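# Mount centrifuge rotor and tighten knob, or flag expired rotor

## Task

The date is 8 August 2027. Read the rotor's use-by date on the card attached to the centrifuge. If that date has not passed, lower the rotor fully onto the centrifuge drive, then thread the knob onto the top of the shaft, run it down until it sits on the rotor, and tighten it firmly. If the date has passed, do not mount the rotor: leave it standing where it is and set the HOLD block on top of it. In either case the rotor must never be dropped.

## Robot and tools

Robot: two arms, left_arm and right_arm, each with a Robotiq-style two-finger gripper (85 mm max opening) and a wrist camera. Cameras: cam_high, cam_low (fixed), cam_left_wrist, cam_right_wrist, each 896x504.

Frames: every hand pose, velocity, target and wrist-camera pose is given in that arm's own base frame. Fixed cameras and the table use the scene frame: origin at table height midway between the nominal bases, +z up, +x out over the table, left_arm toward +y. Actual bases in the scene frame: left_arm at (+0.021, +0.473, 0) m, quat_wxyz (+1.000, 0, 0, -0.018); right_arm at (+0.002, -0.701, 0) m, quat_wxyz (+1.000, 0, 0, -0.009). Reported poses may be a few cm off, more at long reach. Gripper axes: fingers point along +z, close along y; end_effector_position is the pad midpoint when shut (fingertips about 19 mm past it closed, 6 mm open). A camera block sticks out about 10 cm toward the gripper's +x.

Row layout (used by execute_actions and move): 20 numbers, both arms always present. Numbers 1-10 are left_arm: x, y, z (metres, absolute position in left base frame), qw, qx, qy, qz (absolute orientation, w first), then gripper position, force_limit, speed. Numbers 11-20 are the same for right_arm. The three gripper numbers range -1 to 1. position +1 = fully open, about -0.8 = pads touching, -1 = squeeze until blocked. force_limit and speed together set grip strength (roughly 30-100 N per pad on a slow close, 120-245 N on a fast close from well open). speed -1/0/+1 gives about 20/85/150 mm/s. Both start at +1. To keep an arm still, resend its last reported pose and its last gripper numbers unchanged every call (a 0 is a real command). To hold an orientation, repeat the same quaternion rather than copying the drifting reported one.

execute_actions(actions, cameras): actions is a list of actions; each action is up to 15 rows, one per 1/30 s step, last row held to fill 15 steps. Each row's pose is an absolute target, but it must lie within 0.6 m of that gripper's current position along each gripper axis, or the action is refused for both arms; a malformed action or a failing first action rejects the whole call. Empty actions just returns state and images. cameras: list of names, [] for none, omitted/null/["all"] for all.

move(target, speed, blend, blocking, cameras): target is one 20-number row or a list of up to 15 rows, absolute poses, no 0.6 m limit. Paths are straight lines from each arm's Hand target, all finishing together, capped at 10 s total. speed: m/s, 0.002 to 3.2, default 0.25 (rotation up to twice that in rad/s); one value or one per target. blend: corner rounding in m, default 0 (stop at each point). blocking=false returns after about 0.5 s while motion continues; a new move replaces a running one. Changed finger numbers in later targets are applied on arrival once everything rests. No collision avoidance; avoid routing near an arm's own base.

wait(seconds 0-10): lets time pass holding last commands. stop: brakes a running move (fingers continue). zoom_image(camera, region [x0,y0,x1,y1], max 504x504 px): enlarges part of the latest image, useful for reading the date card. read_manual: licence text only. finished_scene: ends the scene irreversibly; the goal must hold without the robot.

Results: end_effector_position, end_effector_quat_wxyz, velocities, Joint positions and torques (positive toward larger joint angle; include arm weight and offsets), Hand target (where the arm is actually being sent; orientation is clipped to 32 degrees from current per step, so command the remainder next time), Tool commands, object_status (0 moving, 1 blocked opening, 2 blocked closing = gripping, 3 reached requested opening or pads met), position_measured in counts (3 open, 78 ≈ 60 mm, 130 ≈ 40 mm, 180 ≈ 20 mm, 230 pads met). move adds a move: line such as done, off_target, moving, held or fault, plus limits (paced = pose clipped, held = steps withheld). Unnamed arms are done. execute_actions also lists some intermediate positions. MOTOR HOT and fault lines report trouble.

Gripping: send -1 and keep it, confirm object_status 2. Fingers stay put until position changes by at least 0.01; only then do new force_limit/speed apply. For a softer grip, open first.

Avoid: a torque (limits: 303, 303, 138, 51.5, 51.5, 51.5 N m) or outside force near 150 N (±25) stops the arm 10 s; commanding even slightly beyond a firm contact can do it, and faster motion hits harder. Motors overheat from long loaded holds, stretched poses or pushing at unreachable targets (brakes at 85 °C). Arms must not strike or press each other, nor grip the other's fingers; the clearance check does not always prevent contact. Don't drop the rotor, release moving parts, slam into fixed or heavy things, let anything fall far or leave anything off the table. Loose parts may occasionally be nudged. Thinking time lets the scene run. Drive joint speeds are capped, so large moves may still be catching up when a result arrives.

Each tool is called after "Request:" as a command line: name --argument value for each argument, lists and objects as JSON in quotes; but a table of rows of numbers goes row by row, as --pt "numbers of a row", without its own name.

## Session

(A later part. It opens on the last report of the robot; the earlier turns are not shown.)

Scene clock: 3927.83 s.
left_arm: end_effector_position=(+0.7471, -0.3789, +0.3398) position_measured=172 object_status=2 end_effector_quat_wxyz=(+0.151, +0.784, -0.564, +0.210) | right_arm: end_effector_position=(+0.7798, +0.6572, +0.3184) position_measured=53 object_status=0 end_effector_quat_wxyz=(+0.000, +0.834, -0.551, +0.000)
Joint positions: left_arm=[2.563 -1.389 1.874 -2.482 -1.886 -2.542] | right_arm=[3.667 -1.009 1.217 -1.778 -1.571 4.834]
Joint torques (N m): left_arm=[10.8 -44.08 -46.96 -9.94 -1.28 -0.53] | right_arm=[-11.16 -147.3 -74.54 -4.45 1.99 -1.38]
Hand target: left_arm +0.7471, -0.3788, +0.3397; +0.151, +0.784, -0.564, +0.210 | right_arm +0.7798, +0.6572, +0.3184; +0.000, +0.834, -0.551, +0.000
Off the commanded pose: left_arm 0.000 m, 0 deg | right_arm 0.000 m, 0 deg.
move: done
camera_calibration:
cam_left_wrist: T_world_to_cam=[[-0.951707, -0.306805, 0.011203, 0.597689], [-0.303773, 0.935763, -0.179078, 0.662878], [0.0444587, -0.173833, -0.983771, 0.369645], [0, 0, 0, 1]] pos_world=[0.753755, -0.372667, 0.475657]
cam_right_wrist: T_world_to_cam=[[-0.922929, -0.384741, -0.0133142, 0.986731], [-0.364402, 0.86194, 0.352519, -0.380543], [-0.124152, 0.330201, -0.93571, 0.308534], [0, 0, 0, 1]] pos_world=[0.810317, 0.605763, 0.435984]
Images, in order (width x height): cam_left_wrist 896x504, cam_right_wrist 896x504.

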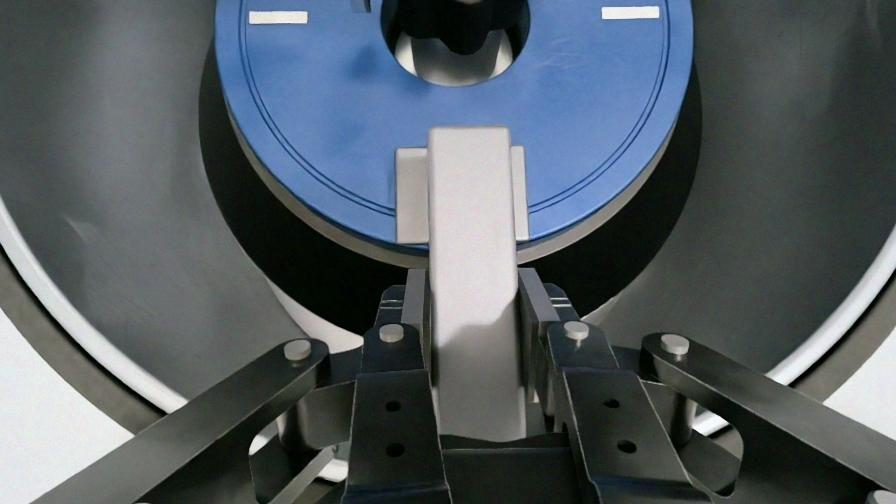

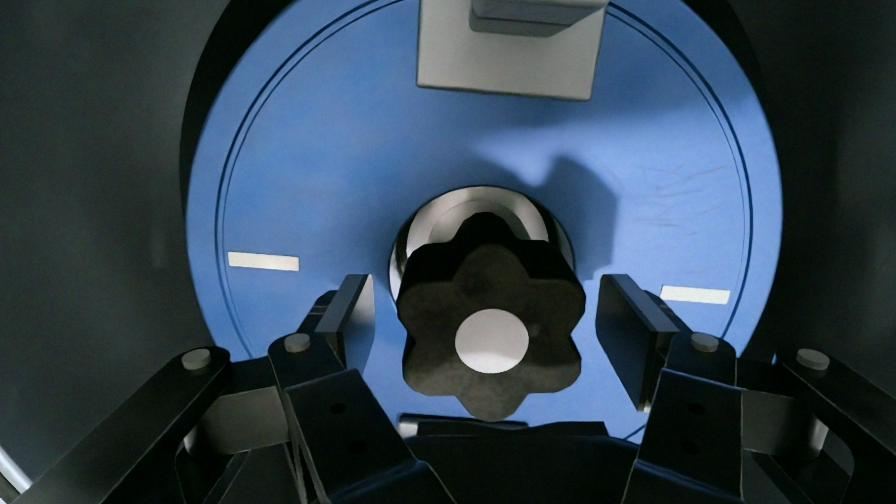

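Request:
move --pt "0.747148 -0.37883 0.3397 -0.151123 -0.784171 0.564 -0.210118 -0.98 1 -1 0.7798 0.6572 0.40 0 0.834489 -0.551025 0 0.6 1 -0.7" --pt "0.747148 -0.37883 0.3397 -0.151123 -0.784171 0.564 -0.210118 -0.98 1 -1 0.7798 0.6572 0.52 0 0.834489 -0.551025 0 0.6 1 -0.7" --speed '[0.12, 0.3]' --blend '[0.02, 0]' --cameras '["cam_high", "cam_low", "cam_left_wrist", "cam_right_wrist"]'

Scene clock: 3945.77 s.
left_arm: end_effector_position=(+0.7472, -0.3788, +0.3397) position_measured=172 object_status=2 end_effector_quat_wxyz=(+0.151, +0.784, -0.564, +0.210) | right_arm: end_effector_position=(+0.7799, +0.6571, +0.5199) position_measured=53 object_status=3 end_effector_quat_wxyz=(+0.000, +0.834, -0.551, +0.000)
Joint positions: left_arm=[2.563 -1.389 1.874 -2.482 -1.886 -2.542] | right_arm=[3.667 -1.022 0.882 -1.43 -1.571 4.834]
Joint torques (N m): left_arm=[13.37 -36.46 -46.47 -2.85 -2.31 -0.62] | right_arm=[7.13 -127 -84.1 -1.54 -2.59 1.37]
Hand target: left_arm +0.7471, -0.3788, +0.3397; +0.151, +0.784, -0.564, +0.210 | right_arm +0.7798, +0.6572, +0.5200; +0.000, +0.834, -0.551, +0.000
Off the commanded pose: left_arm 0.000 m, 0 deg | right_arm 0.000 m, 0 deg.
move: done
camera_calibration:
cam_left_wrist: T_world_to_cam=[[-0.951678, -0.306894, 0.0112205, 0.597752], [-0.303864, 0.935734, -0.179077, 0.662854], [0.0444584, -0.173833, -0.983771, 0.36956], [0, 0, 0, 1]] pos_world=[0.753855, -0.372567, 0.475557]
cam_right_wrist: T_world_to_cam=[[-0.92294, -0.384711, -0.0134009, 0.989423], [-0.364408, 0.861952, 0.352485, -0.451505], [-0.124054, 0.330205, -0.935722, 0.497131], [0, 0, 0, 1]] pos_world=[0.810317, 0.605663, 0.637584]

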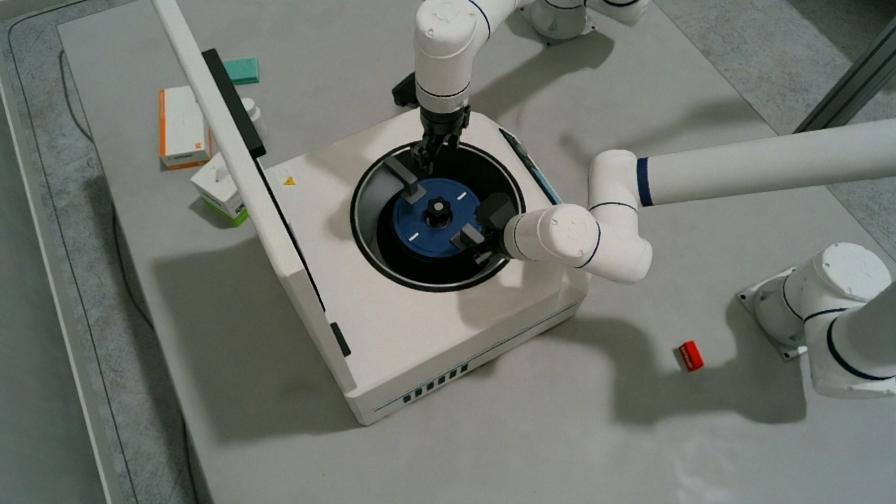

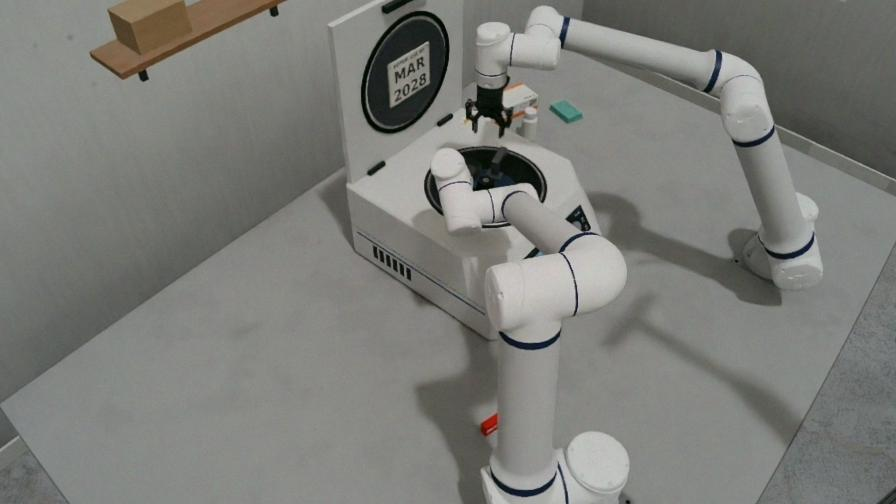

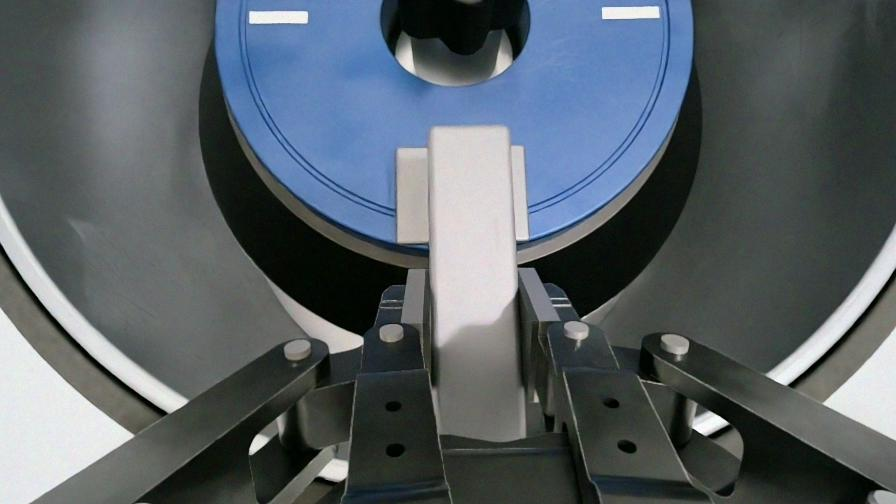

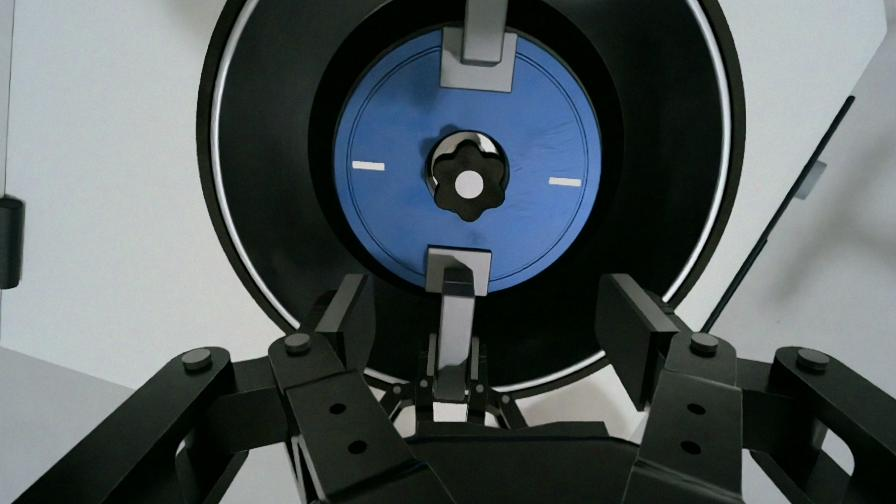

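Request:
zoom_image --camera "cam_right_wrist" --region '[400, 110, 540, 240]'

Request:
zoom_image --camera "cam_high" --region '[380, 160, 500, 260]'

Scaled by 3.600 from the camera's 896x504 image, which has a finer 1280x720 frame.

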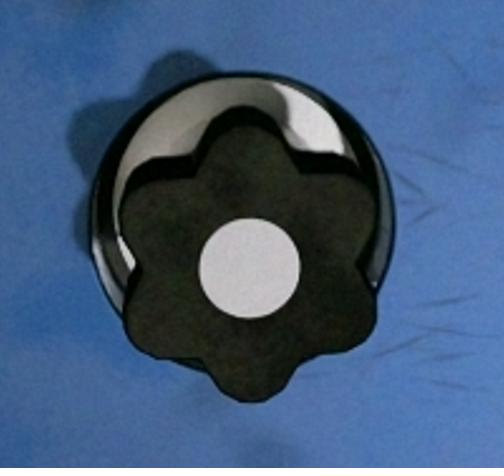

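Scaled by 4.200 from the camera's 896x504 image, which has a finer 1280x720 frame.

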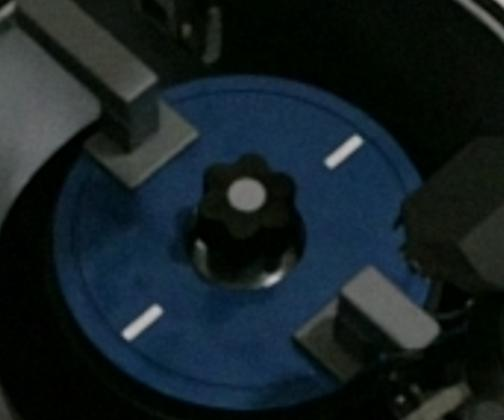

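Request:
move --target '[0.747148,-0.37883,0.3397,-0.151123,-0.784171,0.564,-0.210118,0.15,1,-1, 0.7798,0.6572,0.52,0,0.834489,-0.551025,0,0.6,1,-0.7]' --speed 0.1 --cameras '["cam_left_wrist", "cam_right_wrist"]'

Scene clock: 3963.83 s.
left_arm: end_effector_position=(+0.7472, -0.3788, +0.3397) position_measured=110 object_status=0 end_effector_quat_wxyz=(+0.151, +0.784, -0.564, +0.210) | right_arm: end_effector_position=(+0.7798, +0.6572, +0.5200) position_measured=53 object_status=3 end_effector_quat_wxyz=(+0.000, +0.834, -0.551, +0.000)
Joint positions: left_arm=[2.563 -1.389 1.874 -2.482 -1.886 -2.542] | right_arm=[3.667 -1.022 0.881 -1.43 -1.571 4.834]
Joint torques (N m): left_arm=[13.42 -76.52 -47.36 -14.01 1.57 -0.97] | right_arm=[21.27 -127.21 -83.7 -2.41 -2.56 1.54]
Hand target: left_arm +0.7471, -0.3788, +0.3397; +0.151, +0.784, -0.564, +0.210 | right_arm +0.7798, +0.6572, +0.5200; +0.000, +0.834, -0.551, +0.000
Off the commanded pose: left_arm 0.000 m, 0 deg | right_arm 0.000 m, 0 deg.
move: done
camera_calibration:
cam_left_wrist: T_world_to_cam=[[-0.951678, -0.306894, 0.0112205, 0.597753], [-0.303864, 0.935734, -0.179077, 0.662836], [0.0444584, -0.173833, -0.983771, 0.369461], [0, 0, 0, 1]] pos_world=[0.753855, -0.372567, 0.475457]
cam_right_wrist: T_world_to_cam=[[-0.922924, -0.384753, -0.0132781, 0.989397], [-0.364413, 0.861969, 0.352438, -0.451603], [-0.124156, 0.330112, -0.935741, 0.497344], [0, 0, 0, 1]] pos_world=[0.810317, 0.605763, 0.637684]
Images, in order (width x height): cam_left_wrist 896x504, cam_right_wrist 896x504.

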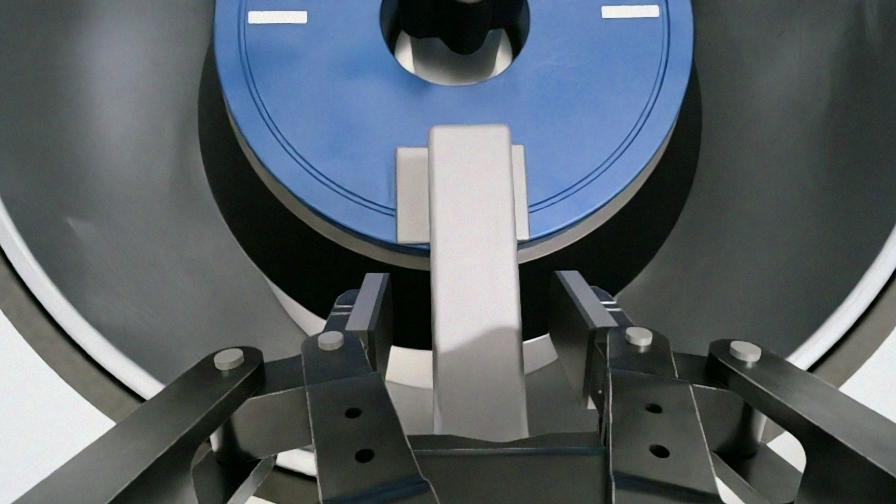

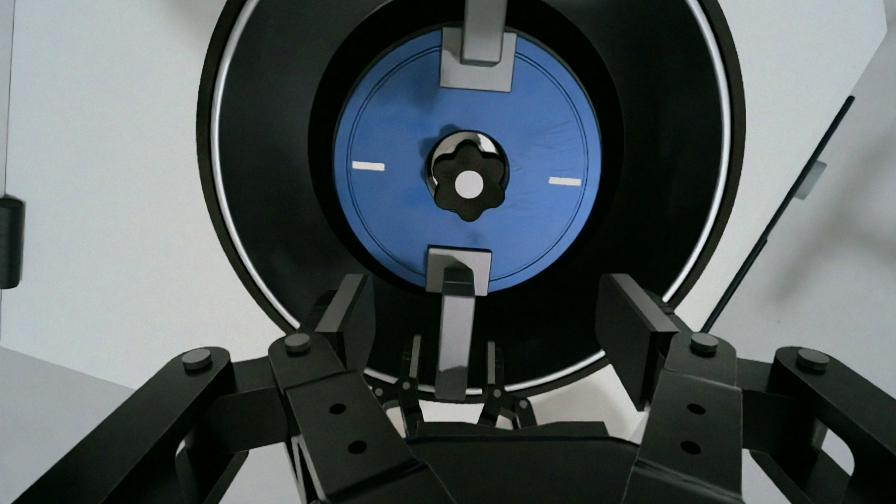

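Request:
move --pt "0.731248 -0.33143 0.4263 -0.151123 -0.784171 0.564 -0.210118 0.15 1 -1 0.7798 0.6572 0.52 0 0.834489 -0.551025 0 0.6 1 -0.7" --pt "0.715348 -0.28403 0.5129 -0.151123 -0.784171 0.564 -0.210118 0.15 1 -1 0.7798 0.6572 0.52 0 0.834489 -0.551025 0 0.6 1 -0.7" --speed '[0.12, 0.25]' --blend '[0.02, 0]' --cameras '["cam_high", "cam_low", "cam_left_wrist", "cam_right_wrist"]'

Scene clock: 3971.47 s.
left_arm: end_effector_position=(+0.7154, -0.2841, +0.5128) position_measured=110 object_status=3 end_effector_quat_wxyz=(+0.151, +0.784, -0.564, +0.210) | right_arm: end_effector_position=(+0.7798, +0.6572, +0.5200) position_measured=53 object_status=3 end_effector_quat_wxyz=(+0.000, +0.834, -0.551, +0.000)
Joint positions: left_arm=[2.657 -1.581 1.757 -2.142 -1.924 -2.45] | right_arm=[3.667 -1.022 0.881 -1.43 -1.571 4.834]
Joint torques (N m): left_arm=[23.25 -70.59 -77.84 -2.82 -2.83 1.9] | right_arm=[22.79 -126.35 -83.59 -2.07 -2.51 1.46]
Hand target: left_arm +0.7153, -0.2840, +0.5129; +0.151, +0.784, -0.564, +0.210 | right_arm +0.7798, +0.6572, +0.5200; +0.000, +0.834, -0.551, +0.000
Off the commanded pose: left_arm 0.000 m, 0 deg | right_arm 0.000 m, 0 deg.
move: done
camera_calibration:
cam_left_wrist: T_world_to_cam=[[-0.951678, -0.306894, 0.0112205, 0.59461], [-0.303864, 0.935734, -0.179077, 0.595576], [0.0444584, -0.173833, -0.983771, 0.557726], [0, 0, 0, 1]] pos_world=[0.722055, -0.277867, 0.648657]
cam_right_wrist: T_world_to_cam=[[-0.922924, -0.384753, -0.0132781, 0.989397], [-0.364413, 0.861969, 0.352438, -0.451603], [-0.124156, 0.330112, -0.935741, 0.497344], [0, 0, 0, 1]] pos_world=[0.810317, 0.605763, 0.637684]

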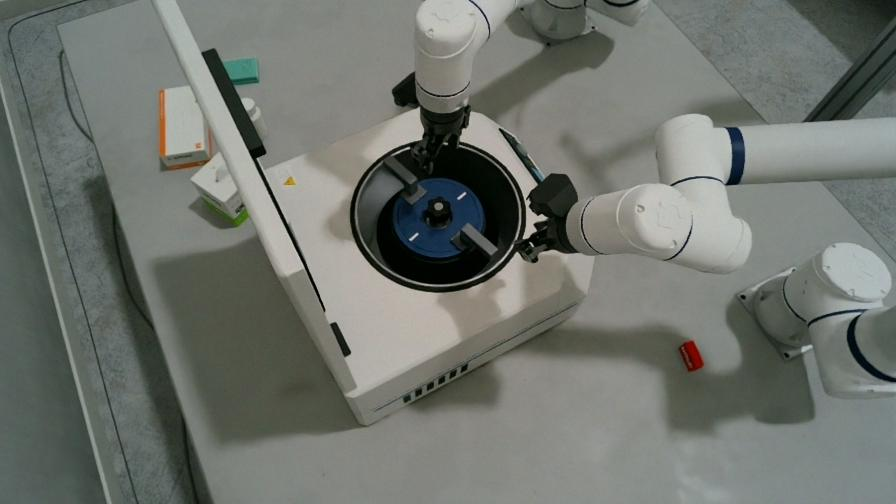

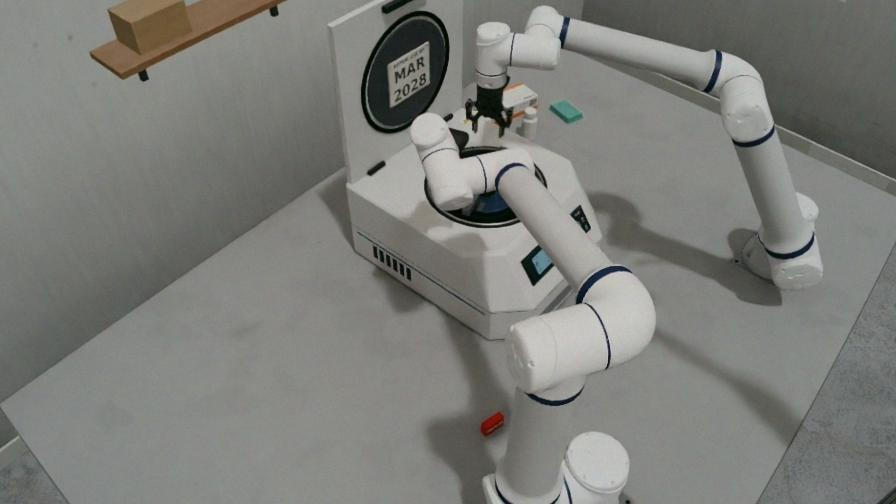

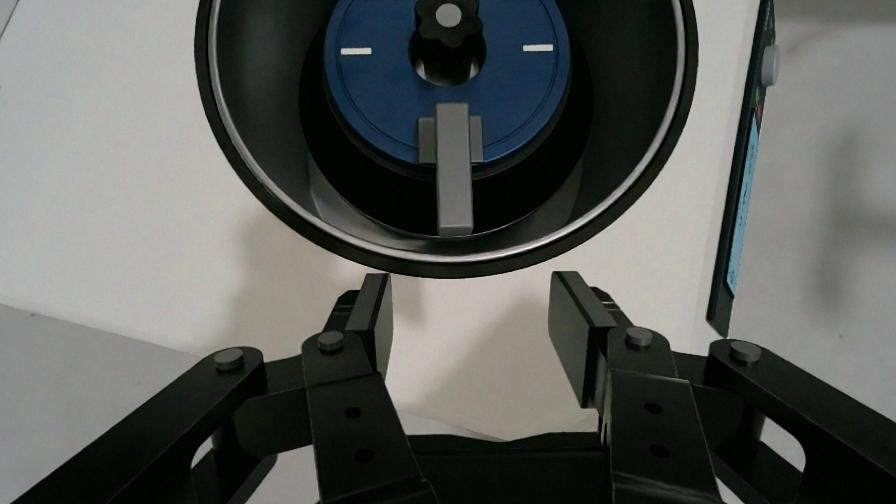

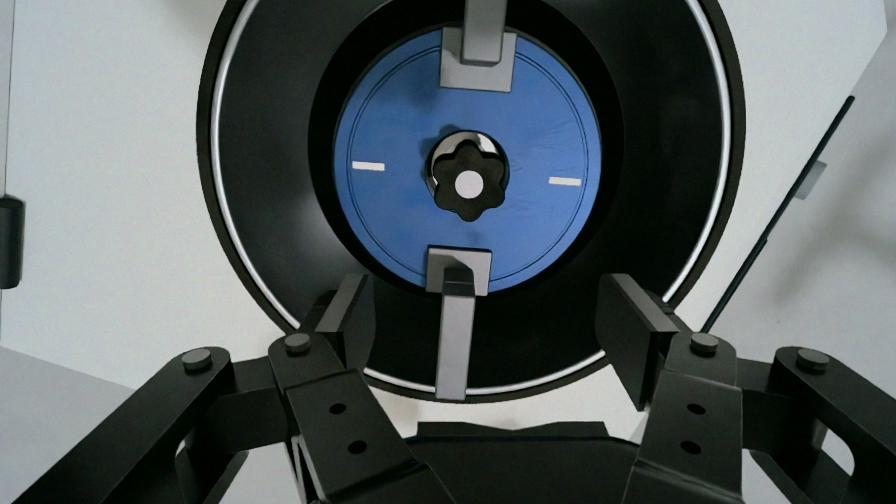

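Request:
zoom_image --camera "cam_left_wrist" --region '[380, 0, 520, 100]'

Request:
zoom_image --camera "cam_high" --region '[370, 150, 520, 280]'

Scaled by 3.600 from the camera's 896x504 image, which has a finer 1280x720 frame.

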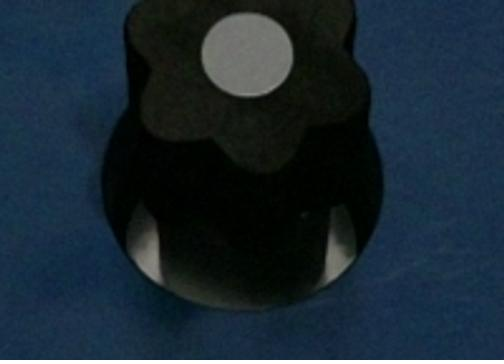

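Scaled by 3.360 from the camera's 896x504 image, which has a finer 1280x720 frame.

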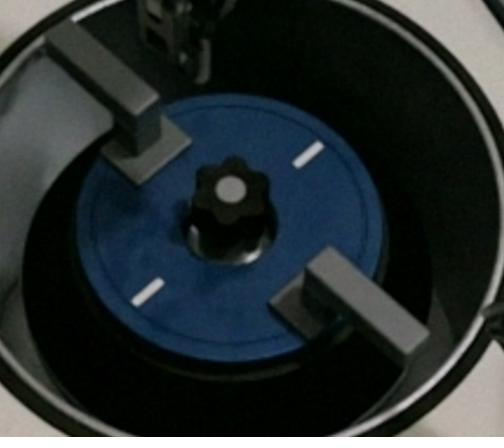

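Request:
finished_scene --scene 1

The scene is finished: the task was done.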